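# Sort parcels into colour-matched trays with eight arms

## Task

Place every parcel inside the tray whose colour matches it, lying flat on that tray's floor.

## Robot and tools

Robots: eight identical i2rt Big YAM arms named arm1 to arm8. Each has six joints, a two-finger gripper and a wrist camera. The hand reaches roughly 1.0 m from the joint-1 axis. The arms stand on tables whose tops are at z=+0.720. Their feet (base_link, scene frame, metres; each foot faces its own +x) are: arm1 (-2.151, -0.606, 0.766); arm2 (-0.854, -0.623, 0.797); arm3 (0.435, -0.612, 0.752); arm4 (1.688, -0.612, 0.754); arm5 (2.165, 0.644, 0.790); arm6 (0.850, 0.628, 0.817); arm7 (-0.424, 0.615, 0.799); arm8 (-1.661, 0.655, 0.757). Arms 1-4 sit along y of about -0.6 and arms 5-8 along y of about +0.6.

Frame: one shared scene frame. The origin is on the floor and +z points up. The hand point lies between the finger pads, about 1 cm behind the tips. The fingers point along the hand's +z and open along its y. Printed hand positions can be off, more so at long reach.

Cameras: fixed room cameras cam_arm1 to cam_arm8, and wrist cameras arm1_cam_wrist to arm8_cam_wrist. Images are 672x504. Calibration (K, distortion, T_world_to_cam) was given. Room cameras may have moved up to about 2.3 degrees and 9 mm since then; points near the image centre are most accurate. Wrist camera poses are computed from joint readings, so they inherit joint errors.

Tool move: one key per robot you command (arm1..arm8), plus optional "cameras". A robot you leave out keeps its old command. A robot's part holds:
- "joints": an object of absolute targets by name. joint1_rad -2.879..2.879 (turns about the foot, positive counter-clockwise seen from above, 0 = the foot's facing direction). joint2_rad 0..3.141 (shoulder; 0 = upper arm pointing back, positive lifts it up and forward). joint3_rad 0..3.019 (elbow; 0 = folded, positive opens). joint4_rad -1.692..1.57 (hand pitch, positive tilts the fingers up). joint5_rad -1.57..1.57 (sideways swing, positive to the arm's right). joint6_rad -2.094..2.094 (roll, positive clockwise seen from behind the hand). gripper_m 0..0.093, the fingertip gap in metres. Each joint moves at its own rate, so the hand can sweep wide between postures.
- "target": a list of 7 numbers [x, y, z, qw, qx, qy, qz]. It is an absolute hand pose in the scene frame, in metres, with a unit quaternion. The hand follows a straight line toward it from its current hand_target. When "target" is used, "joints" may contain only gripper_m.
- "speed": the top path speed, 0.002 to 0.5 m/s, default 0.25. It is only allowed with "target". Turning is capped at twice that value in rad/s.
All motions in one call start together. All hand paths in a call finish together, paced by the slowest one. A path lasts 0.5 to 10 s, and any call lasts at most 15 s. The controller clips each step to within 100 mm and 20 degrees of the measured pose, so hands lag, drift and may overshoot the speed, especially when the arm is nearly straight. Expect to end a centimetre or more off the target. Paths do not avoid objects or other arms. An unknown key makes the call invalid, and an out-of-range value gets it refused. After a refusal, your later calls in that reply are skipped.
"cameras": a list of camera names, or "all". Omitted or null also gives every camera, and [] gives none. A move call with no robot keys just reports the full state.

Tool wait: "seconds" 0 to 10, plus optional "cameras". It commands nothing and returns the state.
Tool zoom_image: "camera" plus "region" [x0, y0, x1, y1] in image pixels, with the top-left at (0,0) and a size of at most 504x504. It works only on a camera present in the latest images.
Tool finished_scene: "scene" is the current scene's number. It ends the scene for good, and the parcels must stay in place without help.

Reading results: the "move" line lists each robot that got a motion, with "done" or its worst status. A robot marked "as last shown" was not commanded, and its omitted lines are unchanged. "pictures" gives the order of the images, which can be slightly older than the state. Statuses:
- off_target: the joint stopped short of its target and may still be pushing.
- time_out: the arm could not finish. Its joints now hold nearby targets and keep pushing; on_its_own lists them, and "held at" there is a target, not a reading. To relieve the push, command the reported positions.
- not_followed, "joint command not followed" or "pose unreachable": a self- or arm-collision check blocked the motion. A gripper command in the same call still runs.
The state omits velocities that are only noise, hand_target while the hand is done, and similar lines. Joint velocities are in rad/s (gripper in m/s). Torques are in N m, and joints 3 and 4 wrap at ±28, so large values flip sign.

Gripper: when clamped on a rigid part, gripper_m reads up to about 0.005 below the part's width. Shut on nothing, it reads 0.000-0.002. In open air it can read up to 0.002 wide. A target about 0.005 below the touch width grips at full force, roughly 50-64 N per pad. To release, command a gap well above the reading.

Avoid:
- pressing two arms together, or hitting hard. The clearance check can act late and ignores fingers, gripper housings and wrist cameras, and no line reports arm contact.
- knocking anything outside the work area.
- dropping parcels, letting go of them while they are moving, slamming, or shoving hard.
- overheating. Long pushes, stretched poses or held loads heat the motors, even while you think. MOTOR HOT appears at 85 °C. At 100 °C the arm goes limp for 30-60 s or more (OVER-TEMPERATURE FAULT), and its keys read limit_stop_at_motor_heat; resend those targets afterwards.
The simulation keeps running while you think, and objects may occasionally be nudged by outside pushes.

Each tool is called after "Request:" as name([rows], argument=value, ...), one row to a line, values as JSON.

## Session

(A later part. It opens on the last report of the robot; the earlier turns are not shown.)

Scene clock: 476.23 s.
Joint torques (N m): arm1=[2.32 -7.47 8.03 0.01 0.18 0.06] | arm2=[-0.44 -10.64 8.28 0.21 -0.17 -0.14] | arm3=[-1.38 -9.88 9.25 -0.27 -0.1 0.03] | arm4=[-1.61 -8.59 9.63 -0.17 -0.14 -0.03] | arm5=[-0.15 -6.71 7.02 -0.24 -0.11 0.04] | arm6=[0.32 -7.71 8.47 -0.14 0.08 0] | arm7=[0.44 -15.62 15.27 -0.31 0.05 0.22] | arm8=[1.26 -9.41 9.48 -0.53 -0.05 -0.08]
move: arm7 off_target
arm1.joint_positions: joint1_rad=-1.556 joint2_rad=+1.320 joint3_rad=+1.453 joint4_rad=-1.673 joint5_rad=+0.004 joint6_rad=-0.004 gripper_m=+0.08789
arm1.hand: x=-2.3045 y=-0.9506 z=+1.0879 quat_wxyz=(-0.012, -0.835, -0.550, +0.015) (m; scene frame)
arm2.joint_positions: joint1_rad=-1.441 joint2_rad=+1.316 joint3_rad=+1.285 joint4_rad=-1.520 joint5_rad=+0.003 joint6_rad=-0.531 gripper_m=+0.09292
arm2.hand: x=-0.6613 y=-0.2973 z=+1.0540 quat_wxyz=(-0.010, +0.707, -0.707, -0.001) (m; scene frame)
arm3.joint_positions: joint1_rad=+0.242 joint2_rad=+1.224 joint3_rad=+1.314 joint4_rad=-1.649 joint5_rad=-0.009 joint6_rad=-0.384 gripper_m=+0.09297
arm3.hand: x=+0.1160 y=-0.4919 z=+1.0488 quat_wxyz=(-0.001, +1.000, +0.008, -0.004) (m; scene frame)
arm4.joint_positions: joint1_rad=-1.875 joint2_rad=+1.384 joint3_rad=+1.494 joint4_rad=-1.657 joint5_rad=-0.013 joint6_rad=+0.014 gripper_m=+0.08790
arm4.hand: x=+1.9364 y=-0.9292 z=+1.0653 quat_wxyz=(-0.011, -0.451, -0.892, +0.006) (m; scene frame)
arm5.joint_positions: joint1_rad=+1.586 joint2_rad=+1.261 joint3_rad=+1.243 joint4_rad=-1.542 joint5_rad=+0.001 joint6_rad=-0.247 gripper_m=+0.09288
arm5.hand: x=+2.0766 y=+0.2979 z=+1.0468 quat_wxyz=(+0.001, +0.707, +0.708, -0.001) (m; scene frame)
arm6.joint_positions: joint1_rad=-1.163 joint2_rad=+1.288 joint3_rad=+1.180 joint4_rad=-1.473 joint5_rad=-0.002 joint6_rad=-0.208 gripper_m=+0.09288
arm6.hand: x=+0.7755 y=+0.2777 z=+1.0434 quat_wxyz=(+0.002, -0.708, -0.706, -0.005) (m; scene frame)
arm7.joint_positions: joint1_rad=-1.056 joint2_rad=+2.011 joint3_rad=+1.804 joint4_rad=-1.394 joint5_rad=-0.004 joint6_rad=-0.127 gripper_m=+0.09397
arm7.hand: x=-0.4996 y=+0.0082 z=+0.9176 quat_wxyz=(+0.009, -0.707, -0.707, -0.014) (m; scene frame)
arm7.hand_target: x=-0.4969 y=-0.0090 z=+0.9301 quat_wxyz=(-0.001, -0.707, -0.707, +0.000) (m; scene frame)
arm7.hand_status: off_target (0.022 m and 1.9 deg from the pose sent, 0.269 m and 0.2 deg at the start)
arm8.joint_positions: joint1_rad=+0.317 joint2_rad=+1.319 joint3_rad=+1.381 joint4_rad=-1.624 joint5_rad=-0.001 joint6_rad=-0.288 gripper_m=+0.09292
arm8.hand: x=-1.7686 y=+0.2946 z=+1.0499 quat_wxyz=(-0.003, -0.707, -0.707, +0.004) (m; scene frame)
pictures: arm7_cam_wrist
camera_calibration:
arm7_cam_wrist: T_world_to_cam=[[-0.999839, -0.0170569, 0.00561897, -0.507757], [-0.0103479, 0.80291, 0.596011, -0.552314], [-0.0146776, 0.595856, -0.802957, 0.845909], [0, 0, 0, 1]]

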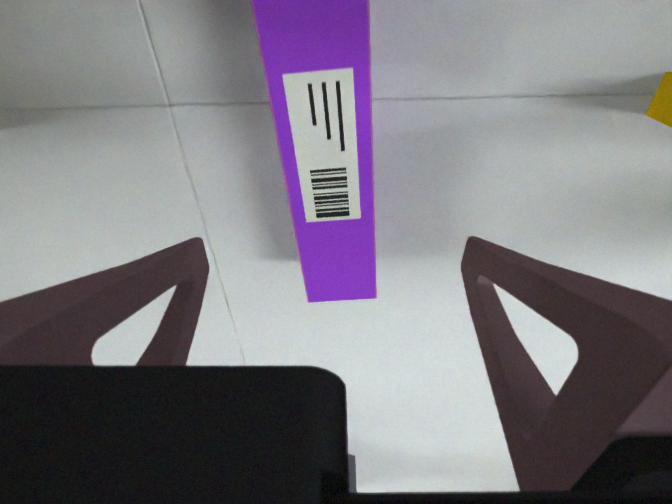

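Request:
move(arm7={"target":[-0.491,0.022,0.85,0,0.6646,0.7472,0],"speed":0.15}, cameras=["arm7_cam_wrist"])

Request:
move(arm7={"target":[-0.491,0.022,0.746,0,0.6646,0.7472,0],"speed":0.12}, cameras=[])

Request:
move(arm7={"joints":{"gripper_m":0.03}}, cameras=["arm7_cam_wrist"])

Scene clock: 487.17 s.
move: arm7 done
arm7.hand_status: done (0.006 m and 1.1 deg from the pose sent, 0.070 m and 6.9 deg at the start)
pictures: arm7_cam_wrist
camera_calibration:
arm7_cam_wrist: T_world_to_cam=[[-0.993615, -0.112349, 0.0102976, -0.502875], [-0.0863967, 0.816427, 0.570949, -0.540369], [-0.0725527, 0.566414, -0.820921, 0.774113], [0, 0, 0, 1]]

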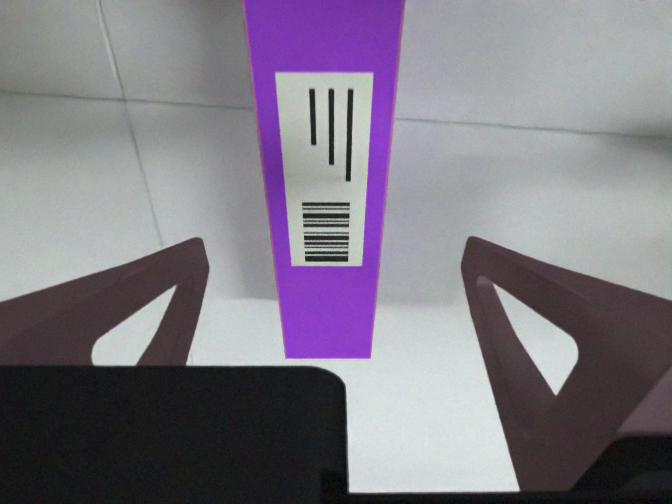

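Scene clock: 488.67 s.
move: arm7 off_target
arm7.hand_status: off_target (0.013 m and 1.3 deg from the pose sent, 0.107 m and 1.2 deg at the start)
pictures: none

Scene clock: 489.30 s.
Joint torques (N m): arm1=[2.26 -7.82 7.92 -0.14 0.18 0.07] | arm2=[-0.44 -10.64 8.28 0.21 -0.17 -0.14] | arm3=[-1.38 -9.93 9.24 -0.24 -0.1 0.03] | arm4=[-1.55 -8.59 9.62 -0.17 -0.14 -0.03] | arm5=[-0.56 -7.36 6.94 -0.14 -0.11 0.04] | arm6=[0.32 -7.77 8.49 -0.16 0.07 0] | arm7=[0.56 -15.68 7.73 0.54 0.05 0.01] | arm8=[1.2 -9.47 9.47 -0.57 -0.07 -0.1]
move: arm7 off_target
arm1.joint_positions: joint1_rad=-1.556 joint2_rad=+1.320 joint3_rad=+1.453 joint4_rad=-1.673 joint5_rad=+0.004 joint6_rad=-0.004 gripper_m=+0.08789
arm1.hand: x=-2.3045 y=-0.9506 z=+1.0879 quat_wxyz=(-0.012, -0.835, -0.550, +0.015) (m; scene frame)
arm2.joint_positions: joint1_rad=-1.441 joint2_rad=+1.316 joint3_rad=+1.285 joint4_rad=-1.520 joint5_rad=+0.003 joint6_rad=-0.531 gripper_m=+0.09292
arm2.hand: x=-0.6613 y=-0.2973 z=+1.0540 quat_wxyz=(-0.010, +0.707, -0.707, -0.001) (m; scene frame)
arm3.joint_positions: joint1_rad=+0.242 joint2_rad=+1.224 joint3_rad=+1.314 joint4_rad=-1.649 joint5_rad=-0.009 joint6_rad=-0.384 gripper_m=+0.09297
arm3.hand: x=+0.1160 y=-0.4919 z=+1.0488 quat_wxyz=(-0.001, +1.000, +0.008, -0.004) (m; scene frame)
arm4.joint_positions: joint1_rad=-1.875 joint2_rad=+1.384 joint3_rad=+1.494 joint4_rad=-1.657 joint5_rad=-0.013 joint6_rad=+0.014 gripper_m=+0.08790
arm4.hand: x=+1.9364 y=-0.9292 z=+1.0653 quat_wxyz=(-0.011, -0.451, -0.892, +0.006) (m; scene frame)
arm5.joint_positions: joint1_rad=+1.586 joint2_rad=+1.261 joint3_rad=+1.243 joint4_rad=-1.542 joint5_rad=+0.001 joint6_rad=-0.247 gripper_m=+0.09288
arm5.hand: x=+2.0766 y=+0.2979 z=+1.0468 quat_wxyz=(+0.001, +0.707, +0.708, -0.001) (m; scene frame)
arm6.joint_positions: joint1_rad=-1.163 joint2_rad=+1.288 joint3_rad=+1.180 joint4_rad=-1.473 joint5_rad=-0.002 joint6_rad=-0.208 gripper_m=+0.09288
arm6.hand: x=+0.7755 y=+0.2777 z=+1.0434 quat_wxyz=(+0.002, -0.708, -0.706, -0.005) (m; scene frame)
arm7.joint_positions: joint1_rad=-1.053 joint2_rad=+2.124 joint3_rad=+1.537 joint4_rad=-0.970 joint5_rad=-0.004 joint6_rad=-0.220 gripper_m=+0.05971
arm7.joint_status: gripper_m off_target (ended at +0.05974, target +0.03000)
arm7.hand: x=-0.4966 y=+0.0192 z=+0.7573 quat_wxyz=(-0.005, -0.672, -0.741, +0.004) (m; scene frame)
arm8.joint_positions: joint1_rad=+0.317 joint2_rad=+1.319 joint3_rad=+1.381 joint4_rad=-1.624 joint5_rad=-0.001 joint6_rad=-0.288 gripper_m=+0.09292
arm8.hand: x=-1.7686 y=+0.2946 z=+1.0499 quat_wxyz=(-0.003, -0.707, -0.707, +0.004) (m; scene frame)
pictures: arm7_cam_wrist
camera_calibration:
arm7_cam_wrist: T_world_to_cam=[[-0.993466, -0.113344, 0.0133264, -0.504453], [-0.0864466, 0.823612, 0.560527, -0.476909], [-0.0745083, 0.555713, -0.828029, 0.700688], [0, 0, 0, 1]]

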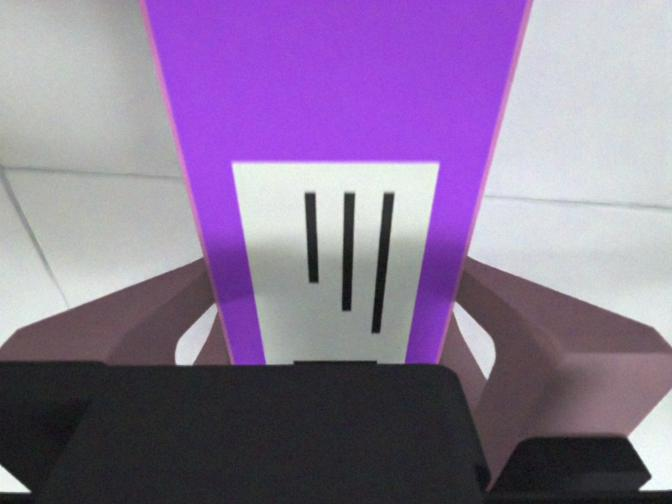

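Request:
move(arm7={"target":[-0.495,0.02,0.93,0,0.6646,0.7472,0],"speed":0.2}, cameras=[])

Request:
move(arm7={"target":[-0.47,0.225,1.05,0,0.6646,0.7472,0],"speed":0.3}, cameras=[])

Request:
move(arm7={"joints":{"joint1_rad":2.21,"joint6_rad":-1.4}}, cameras=["cam_arm7","arm7_cam_wrist"])

Request:
zoom_image(camera="cam_arm7", region=[310, 0, 490, 180])

Scene clock: 499.20 s.
move: arm7 off_target
arm7.hand_status: off_target (0.029 m and 3.0 deg from the pose sent, 0.173 m and 1.3 deg at the start)
pictures: none

Scene clock: 500.90 s.
move: arm7 done
arm7.hand_status: done (0.007 m and 1.4 deg from the pose sent, 0.236 m and 3.0 deg at the start)
pictures: none

Scene clock: 504.03 s.
Joint torques (N m): arm1=[1.79 -7.24 8.01 -0.12 0.17 0.07] | arm2=[-0.38 -10.64 8.28 0.21 -0.17 -0.14] | arm3=[-1.32 -9.99 9.22 -0.25 -0.1 0.03] | arm4=[-1.55 -8.59 9.63 -0.18 -0.14 -0.03] | arm5=[-0.5 -7.36 7.08 -0.12 -0.12 0.03] | arm6=[0.32 -7.77 8.47 -0.17 0.08 0] | arm7=[-0.79 -9.23 9.07 -0.25 -0.08 0.04] | arm8=[1.38 -9.82 9.47 -0.51 -0.08 -0.1]
move: arm7 done
Joint velocities: arm1=[within noise] | arm2=[-0.015 0.015 0.002 -0.007 -0.037 -0.198 0] | arm3=[within noise] | arm4=[within noise] | arm5=[within noise] | arm6=[within noise] | arm7=[within noise] | arm8=[within noise]
arm1.joint_positions: joint1_rad=-1.556 joint2_rad=+1.320 joint3_rad=+1.453 joint4_rad=-1.673 joint5_rad=+0.004 joint6_rad=-0.004 gripper_m=+0.08789
arm1.hand: x=-2.3045 y=-0.9506 z=+1.0879 quat_wxyz=(-0.012, -0.835, -0.550, +0.015) (m; scene frame)
arm2.joint_positions: joint1_rad=-1.441 joint2_rad=+1.316 joint3_rad=+1.285 joint4_rad=-1.520 joint5_rad=+0.003 joint6_rad=-0.531 gripper_m=+0.09292
arm2.hand: x=-0.6613 y=-0.2973 z=+1.0540 quat_wxyz=(-0.010, +0.707, -0.707, -0.001) (m; scene frame)
arm3.joint_positions: joint1_rad=+0.242 joint2_rad=+1.224 joint3_rad=+1.314 joint4_rad=-1.649 joint5_rad=-0.009 joint6_rad=-0.384 gripper_m=+0.09297
arm3.hand: x=+0.1160 y=-0.4919 z=+1.0488 quat_wxyz=(-0.001, +1.000, +0.008, -0.004) (m; scene frame)
arm4.joint_positions: joint1_rad=-1.875 joint2_rad=+1.384 joint3_rad=+1.494 joint4_rad=-1.657 joint5_rad=-0.013 joint6_rad=+0.014 gripper_m=+0.08790
arm4.hand: x=+1.9364 y=-0.9292 z=+1.0653 quat_wxyz=(-0.011, -0.451, -0.892, +0.006) (m; scene frame)
arm5.joint_positions: joint1_rad=+1.586 joint2_rad=+1.261 joint3_rad=+1.243 joint4_rad=-1.542 joint5_rad=+0.001 joint6_rad=-0.247 gripper_m=+0.09288
arm5.hand: x=+2.0766 y=+0.2979 z=+1.0468 quat_wxyz=(+0.001, +0.707, +0.708, -0.001) (m; scene frame)
arm6.joint_positions: joint1_rad=-1.163 joint2_rad=+1.288 joint3_rad=+1.180 joint4_rad=-1.473 joint5_rad=-0.002 joint6_rad=-0.208 gripper_m=+0.09288
arm6.hand: x=+0.7755 y=+0.2777 z=+1.0434 quat_wxyz=(+0.002, -0.708, -0.706, -0.005) (m; scene frame)
arm7.joint_positions: joint1_rad=+2.216 joint2_rad=+1.363 joint3_rad=+1.328 joint4_rad=-1.513 joint5_rad=-0.003 joint6_rad=-1.391 gripper_m=+0.05975
arm7.joint_status: all done
arm7.hand: x=-0.4259 y=+1.0118 z=+1.0562 quat_wxyz=(-0.013, +0.996, -0.087, -0.003) (m; scene frame)
arm8.joint_positions: joint1_rad=+0.317 joint2_rad=+1.319 joint3_rad=+1.381 joint4_rad=-1.624 joint5_rad=-0.001 joint6_rad=-0.288 gripper_m=+0.09292
arm8.hand: x=-1.7686 y=+0.2946 z=+1.0499 quat_wxyz=(-0.003, -0.707, -0.707, +0.004) (m; scene frame)
pictures: arm7_cam_wrist, cam_arm7
camera_calibration:
arm7_cam_wrist: T_world_to_cam=[[0.157665, 0.986744, 0.0384454, -0.975024], [0.811721, -0.151674, 0.564007, -0.0901175], [0.562362, -0.0577174, -0.824874, 1.29043], [0, 0, 0, 1]]

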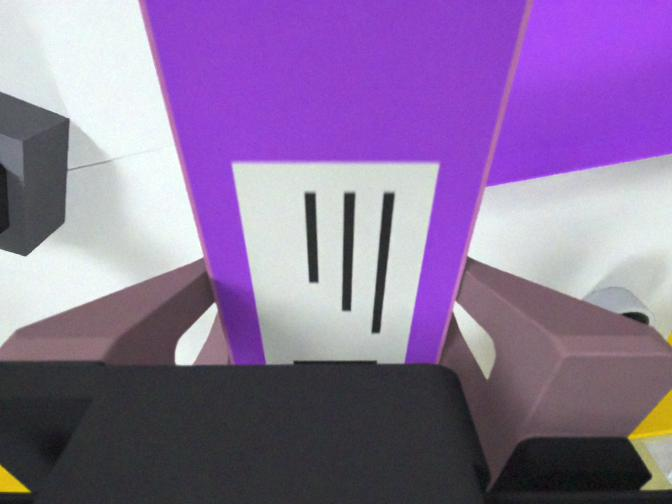

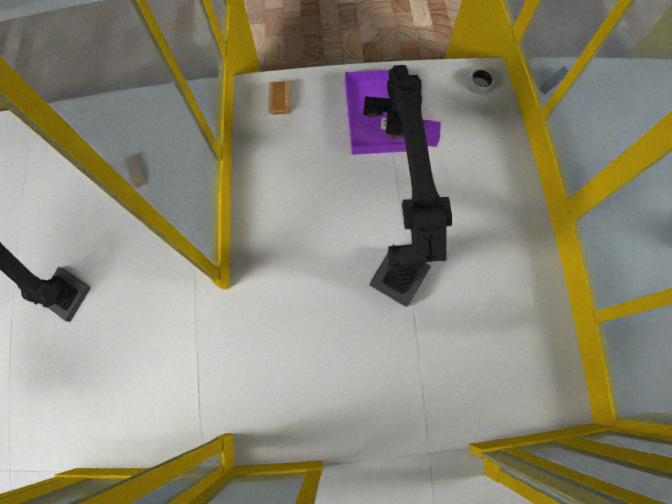

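Scaled by 2.800.

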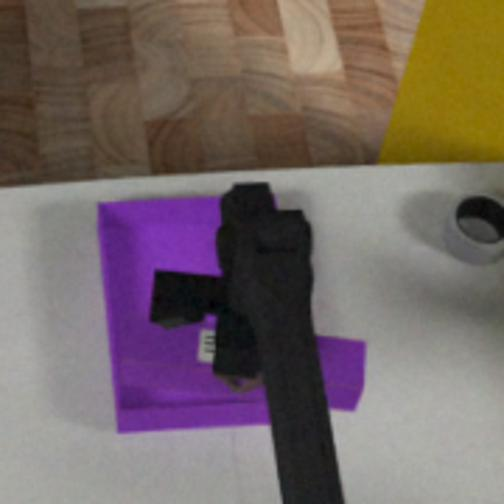

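Request:
move(arm7={"target":[-0.405,1.285,0.94,0,-0.7071,0.7071,0],"speed":0.3}, cameras=["cam_arm7","arm7_cam_wrist"])

Request:
zoom_image(camera="cam_arm7", region=[310, 0, 490, 180])

Scene clock: 534.60 s.
Joint torques (N m): arm1=[2.08 -7.71 7.97 -0.05 0.18 0.07] | arm2=[-0.44 -10.58 8.29 0.21 -0.17 -0.14] | arm3=[-1.32 -9.88 9.24 -0.25 -0.09 0.03] | arm4=[-1.55 -8.59 9.62 -0.17 -0.14 -0.03] | arm5=[0.09 -6.89 7.01 -0.27 -0.11 0.02] | arm6=[0.21 -7.65 8.5 -0.16 0.08 0] | arm7=[-0.97 -16.85 15.72 -0.46 0.08 0.18] | arm8=[1.26 -9.41 9.5 -0.54 -0.06 -0.11]
Heat: arm1: hottest joint3_rad 38 °C; arm2: hottest joint3_rad 41 °C; arm3: hottest joint2_rad 33 °C; arm4: hottest joint3_rad 43 °C; arm5: hottest joint3_rad 39 °C; arm6: hottest joint3_rad 36 °C; arm7: hottest joint3_rad 48 °C; arm8: hottest joint3_rad 36 °C.
move: arm7 off_target
arm1, arm2, arm3, arm4, arm5, arm6, arm8: as last shown
arm7.joint_positions: joint1_rad=+2.192 joint2_rad=+2.140 joint3_rad=+2.034 joint4_rad=-1.502 joint5_rad=-0.003 joint6_rad=-0.038 gripper_m=+0.05975
arm7.hand: x=-0.4116 y=+1.2683 z=+0.9279 quat_wxyz=(+0.014, +0.714, -0.700, +0.010) (m; scene frame)
arm7.hand_target: x=-0.4049 y=+1.2838 z=+0.9401 quat_wxyz=(-0.001, +0.707, -0.707, -0.001) (m; scene frame)
arm7.hand_status: off_target (0.022 m and 2.2 deg from the pose sent, 0.298 m and 80.1 deg at the start)
pictures: arm7_cam_wrist, cam_arm7
camera_calibration:
arm7_cam_wrist: T_world_to_cam=[[0.999356, 0.0349384, 0.00813253, 0.35632], [0.0231526, -0.801371, 0.597719, 0.477597], [0.0274005, -0.597146, -0.801664, 1.6338], [0, 0, 0, 1]]

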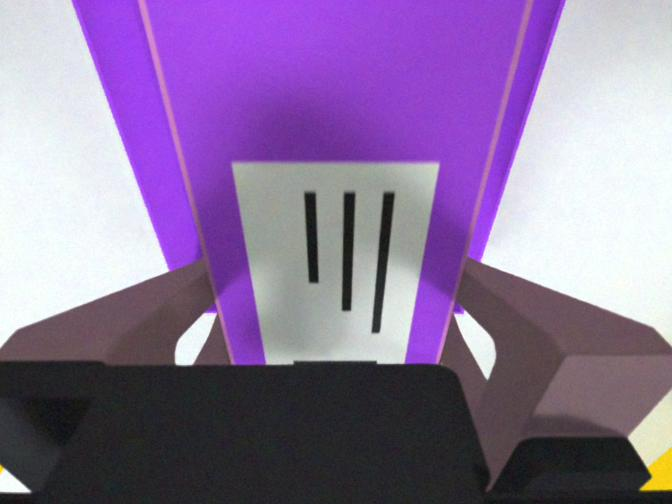

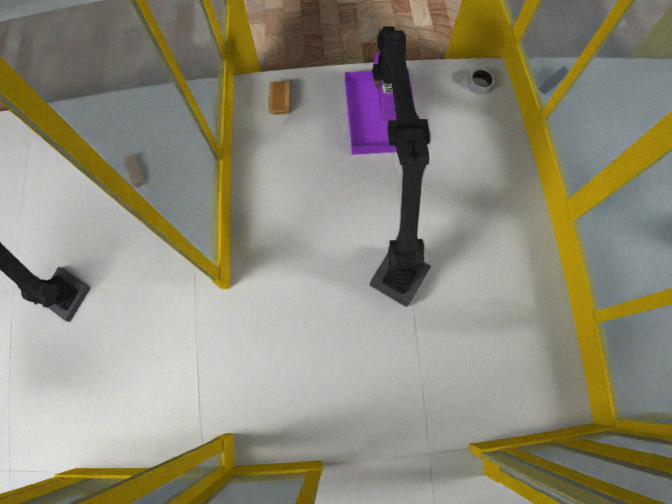

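Scaled by 2.800.

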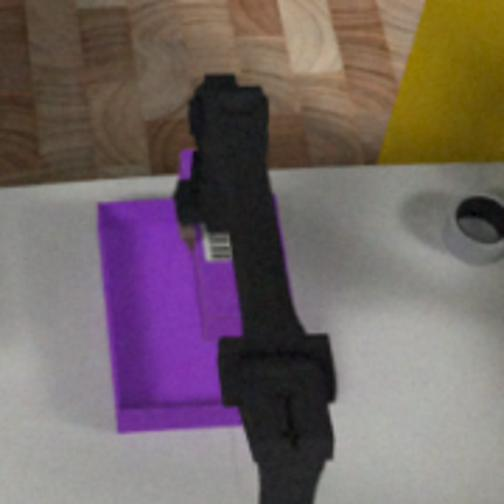

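Request:
move(arm7={"target":[-0.415,1.284,0.82,0,-0.7071,0.7071,0],"speed":0.2}, cameras=["cam_arm7","arm7_cam_wrist"])

Request:
zoom_image(camera="cam_arm7", region=[310, 0, 490, 180])

Scene clock: 547.17 s.
Joint torques (N m): arm1=[2.08 -7.65 7.92 -0.05 0.18 0.08] | arm2=[-0.44 -10.64 8.27 0.21 -0.17 -0.14] | arm3=[-1.32 -9.88 9.24 -0.24 -0.11 0.03] | arm4=[-1.55 -8.59 9.63 -0.18 -0.14 -0.03] | arm5=[-0.21 -7.3 6.97 -0.2 -0.09 0.02] | arm6=[0.26 -7.71 8.49 -0.16 0.08 -0.01] | arm7=[0.21 -18.78 9.58 0.46 0.09 0.21] | arm8=[1.03 -9.88 9.5 -0.55 -0.06 -0.1]
move: arm7 done
arm1, arm2, arm3, arm4, arm5, arm6, arm8: as last shown
arm7.joint_positions: joint1_rad=+2.192 joint2_rad=+2.231 joint3_rad=+1.907 joint4_rad=-1.258 joint5_rad=-0.003 joint6_rad=-0.022 gripper_m=+0.05975
arm7.hand: x=-0.4114 y=+1.2815 z=+0.8214 quat_wxyz=(+0.004, +0.708, -0.706, +0.002) (m; scene frame)
arm7.hand_target: x=-0.4150 y=+1.2840 z=+0.8201 quat_wxyz=(+0.000, +0.707, -0.707, +0.000) (m; scene frame)
arm7.hand_status: done (0.005 m and 0.6 deg from the pose sent, 0.109 m and 2.2 deg at the start)
pictures: arm7_cam_wrist, cam_arm7
camera_calibration:
arm7_cam_wrist: T_world_to_cam=[[0.999768, 0.0190778, 0.00997288, 0.375455], [0.00981109, -0.816161, 0.577742, 0.581728], [0.0191615, -0.57751, -0.816159, 1.53968], [0, 0, 0, 1]]

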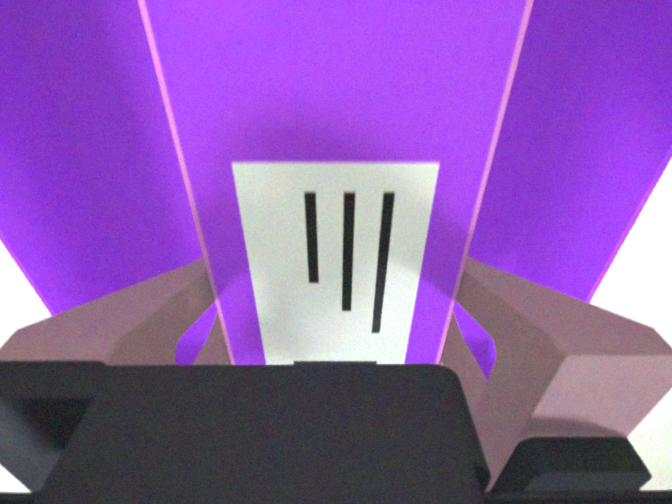

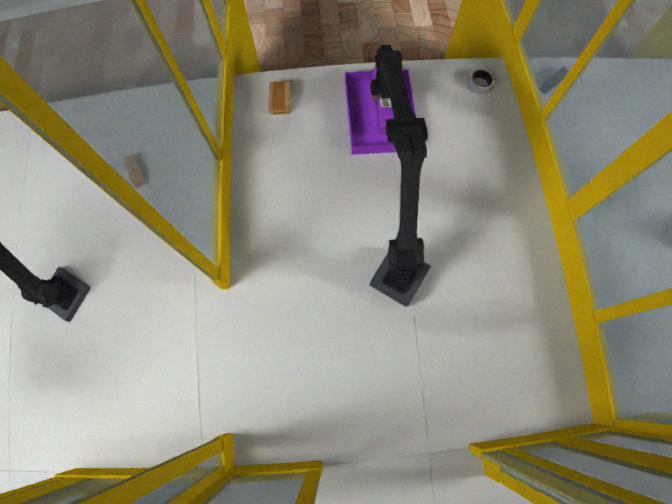

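Scaled by 2.800.

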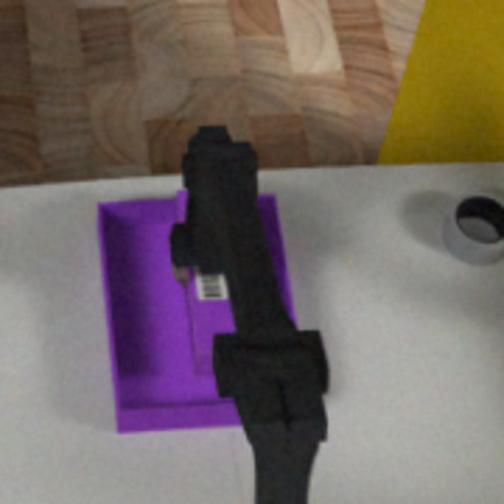

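Request:
move(arm7={"target":[-0.423,1.274,0.772,0,-0.7071,0.7071,0],"speed":0.08}, cameras=[])

Request:
move(arm7={"target":[-0.423,1.274,0.744,0,-0.7071,0.7071,0],"speed":0.06}, cameras=["cam_arm7","arm7_cam_wrist"])

Request:
zoom_image(camera="cam_arm7", region=[310, 0, 490, 180])

Scene clock: 557.53 s.
move: arm7 off_target
arm7.hand_status: off_target (0.016 m and 0.9 deg from the pose sent, 0.051 m and 0.6 deg at the start)
pictures: none

Scene clock: 558.60 s.
Joint torques (N m): arm1=[2.08 -7.53 8.03 -0.13 0.19 0.09] | arm2=[-0.44 -10.58 8.28 0.23 -0.17 -0.14] | arm3=[-1.32 -9.82 9.26 -0.23 -0.1 0.02] | arm4=[-1.55 -8.59 9.62 -0.17 -0.14 -0.03] | arm5=[-0.03 -6.83 7.05 -0.18 -0.13 0.06] | arm6=[0.21 -7.65 8.49 -0.16 0.08 -0.01] | arm7=[0.5 -17.32 8.23 0.64 0.08 0.21] | arm8=[1.26 -9.7 9.48 -0.54 -0.06 -0.12]
move: arm7 off_target
arm1.joint_positions: joint1_rad=-1.556 joint2_rad=+1.320 joint3_rad=+1.453 joint4_rad=-1.673 joint5_rad=+0.004 joint6_rad=-0.004 gripper_m=+0.08789
arm1.hand: x=-2.3045 y=-0.9506 z=+1.0879 quat_wxyz=(-0.012, -0.835, -0.550, +0.015) (m; scene frame)
arm2.joint_positions: joint1_rad=-1.441 joint2_rad=+1.316 joint3_rad=+1.285 joint4_rad=-1.520 joint5_rad=+0.003 joint6_rad=-0.531 gripper_m=+0.09292
arm2.hand: x=-0.6613 y=-0.2973 z=+1.0540 quat_wxyz=(-0.010, +0.707, -0.707, -0.001) (m; scene frame)
arm3.joint_positions: joint1_rad=+0.242 joint2_rad=+1.224 joint3_rad=+1.314 joint4_rad=-1.649 joint5_rad=-0.009 joint6_rad=-0.384 gripper_m=+0.09297
arm3.hand: x=+0.1160 y=-0.4919 z=+1.0488 quat_wxyz=(-0.001, +1.000, +0.008, -0.004) (m; scene frame)
arm4.joint_positions: joint1_rad=-1.875 joint2_rad=+1.384 joint3_rad=+1.494 joint4_rad=-1.657 joint5_rad=-0.013 joint6_rad=+0.014 gripper_m=+0.08790
arm4.hand: x=+1.9364 y=-0.9292 z=+1.0653 quat_wxyz=(-0.011, -0.451, -0.892, +0.006) (m; scene frame)
arm5.joint_positions: joint1_rad=+1.586 joint2_rad=+1.261 joint3_rad=+1.243 joint4_rad=-1.542 joint5_rad=+0.001 joint6_rad=-0.247 gripper_m=+0.09288
arm5.hand: x=+2.0766 y=+0.2979 z=+1.0468 quat_wxyz=(+0.001, +0.707, +0.708, -0.001) (m; scene frame)
arm6.joint_positions: joint1_rad=-1.163 joint2_rad=+1.288 joint3_rad=+1.180 joint4_rad=-1.473 joint5_rad=-0.002 joint6_rad=-0.208 gripper_m=+0.09288
arm6.hand: x=+0.7755 y=+0.2777 z=+1.0434 quat_wxyz=(+0.002, -0.708, -0.706, -0.005) (m; scene frame)
arm7.joint_positions: joint1_rad=+2.201 joint2_rad=+2.270 joint3_rad=+1.809 joint4_rad=-1.094 joint5_rad=-0.003 joint6_rad=-0.010 gripper_m=+0.05975
arm7.hand: x=-0.4175 y=+1.2784 z=+0.7618 quat_wxyz=(-0.006, +0.707, -0.707, -0.008) (m; scene frame)
arm7.hand_target: x=-0.4230 y=+1.2735 z=+0.7442 quat_wxyz=(+0.000, +0.707, -0.707, +0.000) (m; scene frame)
arm7.hand_status: off_target (0.019 m and 1.1 deg from the pose sent, 0.043 m and 0.9 deg at the start)
arm8.joint_positions: joint1_rad=+0.317 joint2_rad=+1.319 joint3_rad=+1.381 joint4_rad=-1.624 joint5_rad=-0.001 joint6_rad=-0.288 gripper_m=+0.09292
arm8.hand: x=-1.7686 y=+0.2946 z=+1.0499 quat_wxyz=(-0.003, -0.707, -0.707, +0.004) (m; scene frame)
pictures: arm7_cam_wrist, cam_arm7
camera_calibration:
arm7_cam_wrist: T_world_to_cam=[[0.999818, 0.0157219, 0.0108077, 0.385947], [0.00708452, -0.831936, 0.554826, 0.650174], [0.0177143, -0.554649, -0.831896, 1.47152], [0, 0, 0, 1]]

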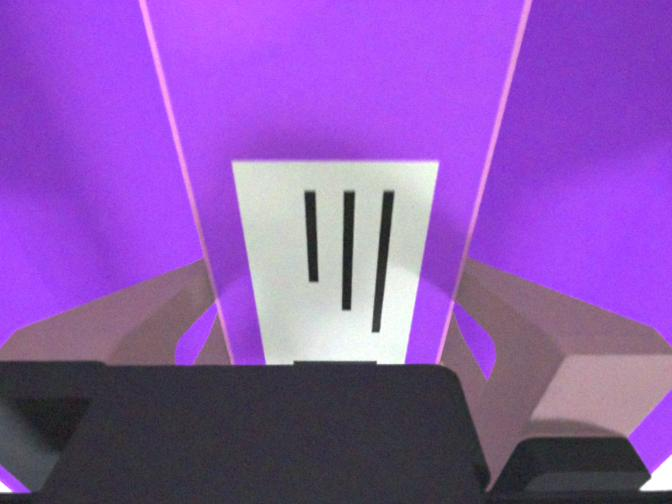

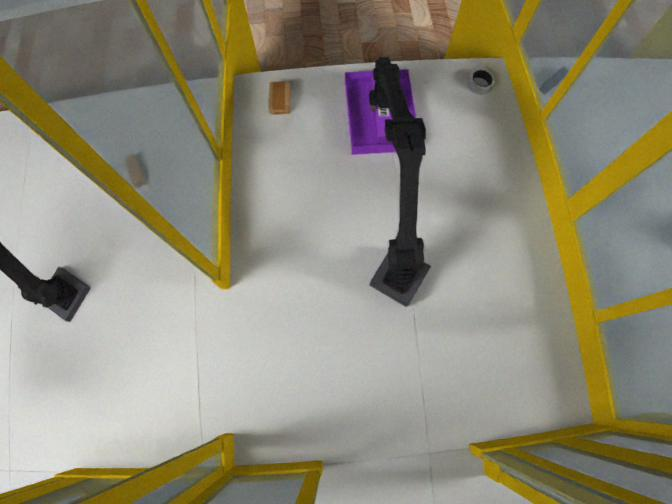

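Scaled by 2.800.

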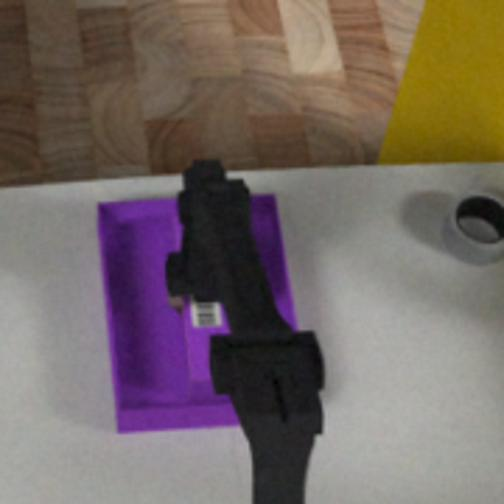

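Request:
move(arm7={"joints":{"gripper_m":0.088}}, cameras=[])

Request:
move(arm7={"target":[-0.418,1.277,0.93,0,-0.7071,0.7071,0],"speed":0.2}, cameras=["arm7_cam_wrist"])

Request:
move(arm7={"target":[-0.42,1.0,1.05,0,-0.7071,0.7071,0],"speed":0.3}, cameras=["cam_arm1","cam_arm3","cam_arm4","cam_arm7"])

Request:
zoom_image(camera="cam_arm7", region=[310, 0, 490, 180])

Scene clock: 566.77 s.
move: arm7 done
arm7.joint_status: all done
pictures: none

Scene clock: 568.53 s.
move: arm7 off_target
arm7.hand_status: off_target (0.027 m and 2.7 deg from the pose sent, 0.169 m and 1.1 deg at the start)
pictures: arm7_cam_wrist
camera_calibration:
arm7_cam_wrist: T_world_to_cam=[[0.999824, 0.0164142, 0.00913164, 0.385394], [0.00747023, -0.793537, 0.608476, 0.45621], [0.0172339, -0.6083, -0.79352, 1.61631], [0, 0, 0, 1]]

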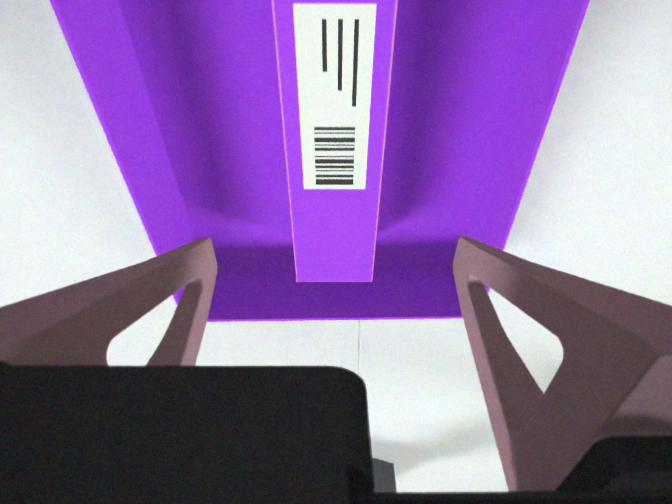

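Scene clock: 570.43 s.
Joint torques (N m): arm1=[1.96 -7.94 8.02 -0.13 0.19 0.08] | arm2=[-0.44 -10.58 8.28 0.21 -0.17 -0.14] | arm3=[-1.38 -9.93 9.28 -0.27 -0.1 0.02] | arm4=[-1.55 -8.59 9.62 -0.17 -0.14 -0.03] | arm5=[0.03 -7.06 6.98 -0.01 -0.1 0.05] | arm6=[0.26 -7.71 8.47 -0.14 0.09 -0.01] | arm7=[-0.21 -9.11 9.02 -0.21 0.08 0.13] | arm8=[1.08 -9.99 9.48 -0.58 -0.05 -0.1]
move: arm7 done
arm1.joint_positions: joint1_rad=-1.556 joint2_rad=+1.320 joint3_rad=+1.453 joint4_rad=-1.673 joint5_rad=+0.004 joint6_rad=-0.004 gripper_m=+0.08789
arm1.hand: x=-2.3045 y=-0.9506 z=+1.0879 quat_wxyz=(-0.012, -0.835, -0.550, +0.015) (m; scene frame)
arm2.joint_positions: joint1_rad=-1.441 joint2_rad=+1.316 joint3_rad=+1.285 joint4_rad=-1.520 joint5_rad=+0.003 joint6_rad=-0.531 gripper_m=+0.09292
arm2.hand: x=-0.6613 y=-0.2973 z=+1.0540 quat_wxyz=(-0.010, +0.707, -0.707, -0.001) (m; scene frame)
arm3.joint_positions: joint1_rad=+0.242 joint2_rad=+1.224 joint3_rad=+1.314 joint4_rad=-1.649 joint5_rad=-0.009 joint6_rad=-0.384 gripper_m=+0.09297
arm3.hand: x=+0.1160 y=-0.4919 z=+1.0488 quat_wxyz=(-0.001, +1.000, +0.008, -0.004) (m; scene frame)
arm4.joint_positions: joint1_rad=-1.875 joint2_rad=+1.384 joint3_rad=+1.494 joint4_rad=-1.657 joint5_rad=-0.013 joint6_rad=+0.014 gripper_m=+0.08790
arm4.hand: x=+1.9364 y=-0.9292 z=+1.0653 quat_wxyz=(-0.011, -0.451, -0.892, +0.006) (m; scene frame)
arm5.joint_positions: joint1_rad=+1.586 joint2_rad=+1.261 joint3_rad=+1.243 joint4_rad=-1.542 joint5_rad=+0.001 joint6_rad=-0.247 gripper_m=+0.09288
arm5.hand: x=+2.0766 y=+0.2979 z=+1.0468 quat_wxyz=(+0.001, +0.707, +0.708, -0.001) (m; scene frame)
arm6.joint_positions: joint1_rad=-1.163 joint2_rad=+1.288 joint3_rad=+1.180 joint4_rad=-1.473 joint5_rad=-0.002 joint6_rad=-0.208 gripper_m=+0.09288
arm6.hand: x=+0.7755 y=+0.2777 z=+1.0434 quat_wxyz=(+0.002, -0.708, -0.706, -0.005) (m; scene frame)
arm7.joint_positions: joint1_rad=+2.201 joint2_rad=+1.348 joint3_rad=+1.313 joint4_rad=-1.513 joint5_rad=-0.003 joint6_rad=-0.010 gripper_m=+0.08793
arm7.hand: x=-0.4199 y=+1.0057 z=+1.0558 quat_wxyz=(-0.008, +0.707, -0.707, -0.010) (m; scene frame)
arm7.hand_target: x=-0.4200 y=+1.0000 z=+1.0500 quat_wxyz=(+0.000, +0.707, -0.707, +0.000) (m; scene frame)
arm7.hand_status: done (0.008 m and 1.4 deg from the pose sent, 0.296 m and 2.7 deg at the start)
arm8.joint_positions: joint1_rad=+0.317 joint2_rad=+1.319 joint3_rad=+1.381 joint4_rad=-1.624 joint5_rad=-0.001 joint6_rad=-0.288 gripper_m=+0.09292
arm8.hand: x=-1.7686 y=+0.2946 z=+1.0499 quat_wxyz=(-0.003, -0.707, -0.707, +0.004) (m; scene frame)
pictures: cam_arm1, cam_arm3, cam_arm4, cam_arm7

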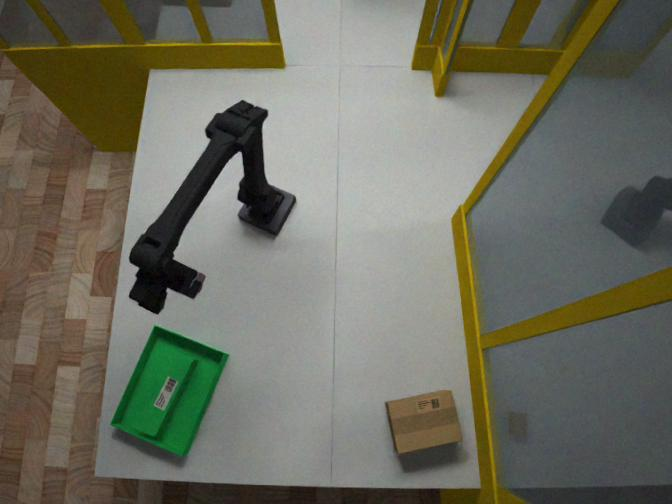

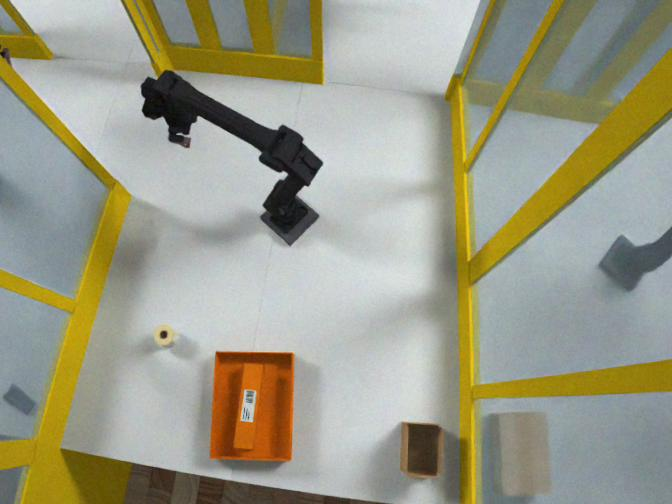

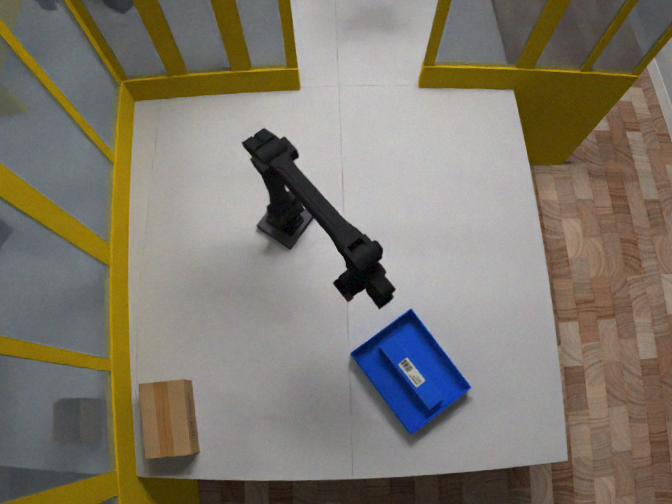

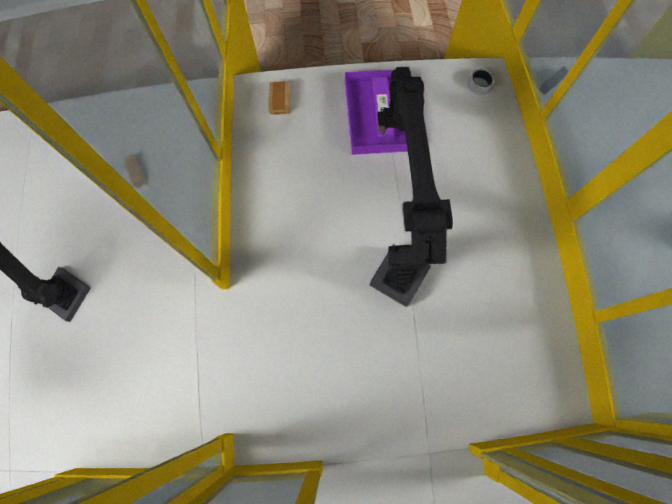

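Scaled by 2.800.

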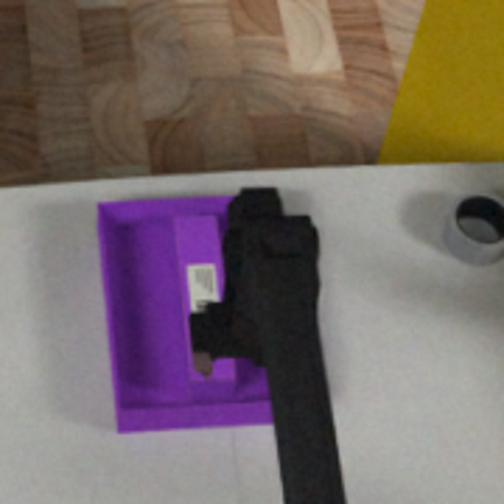

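All four are in place and flat.

Request:
finished_scene(scene=2)

The scene is finished: the task was done.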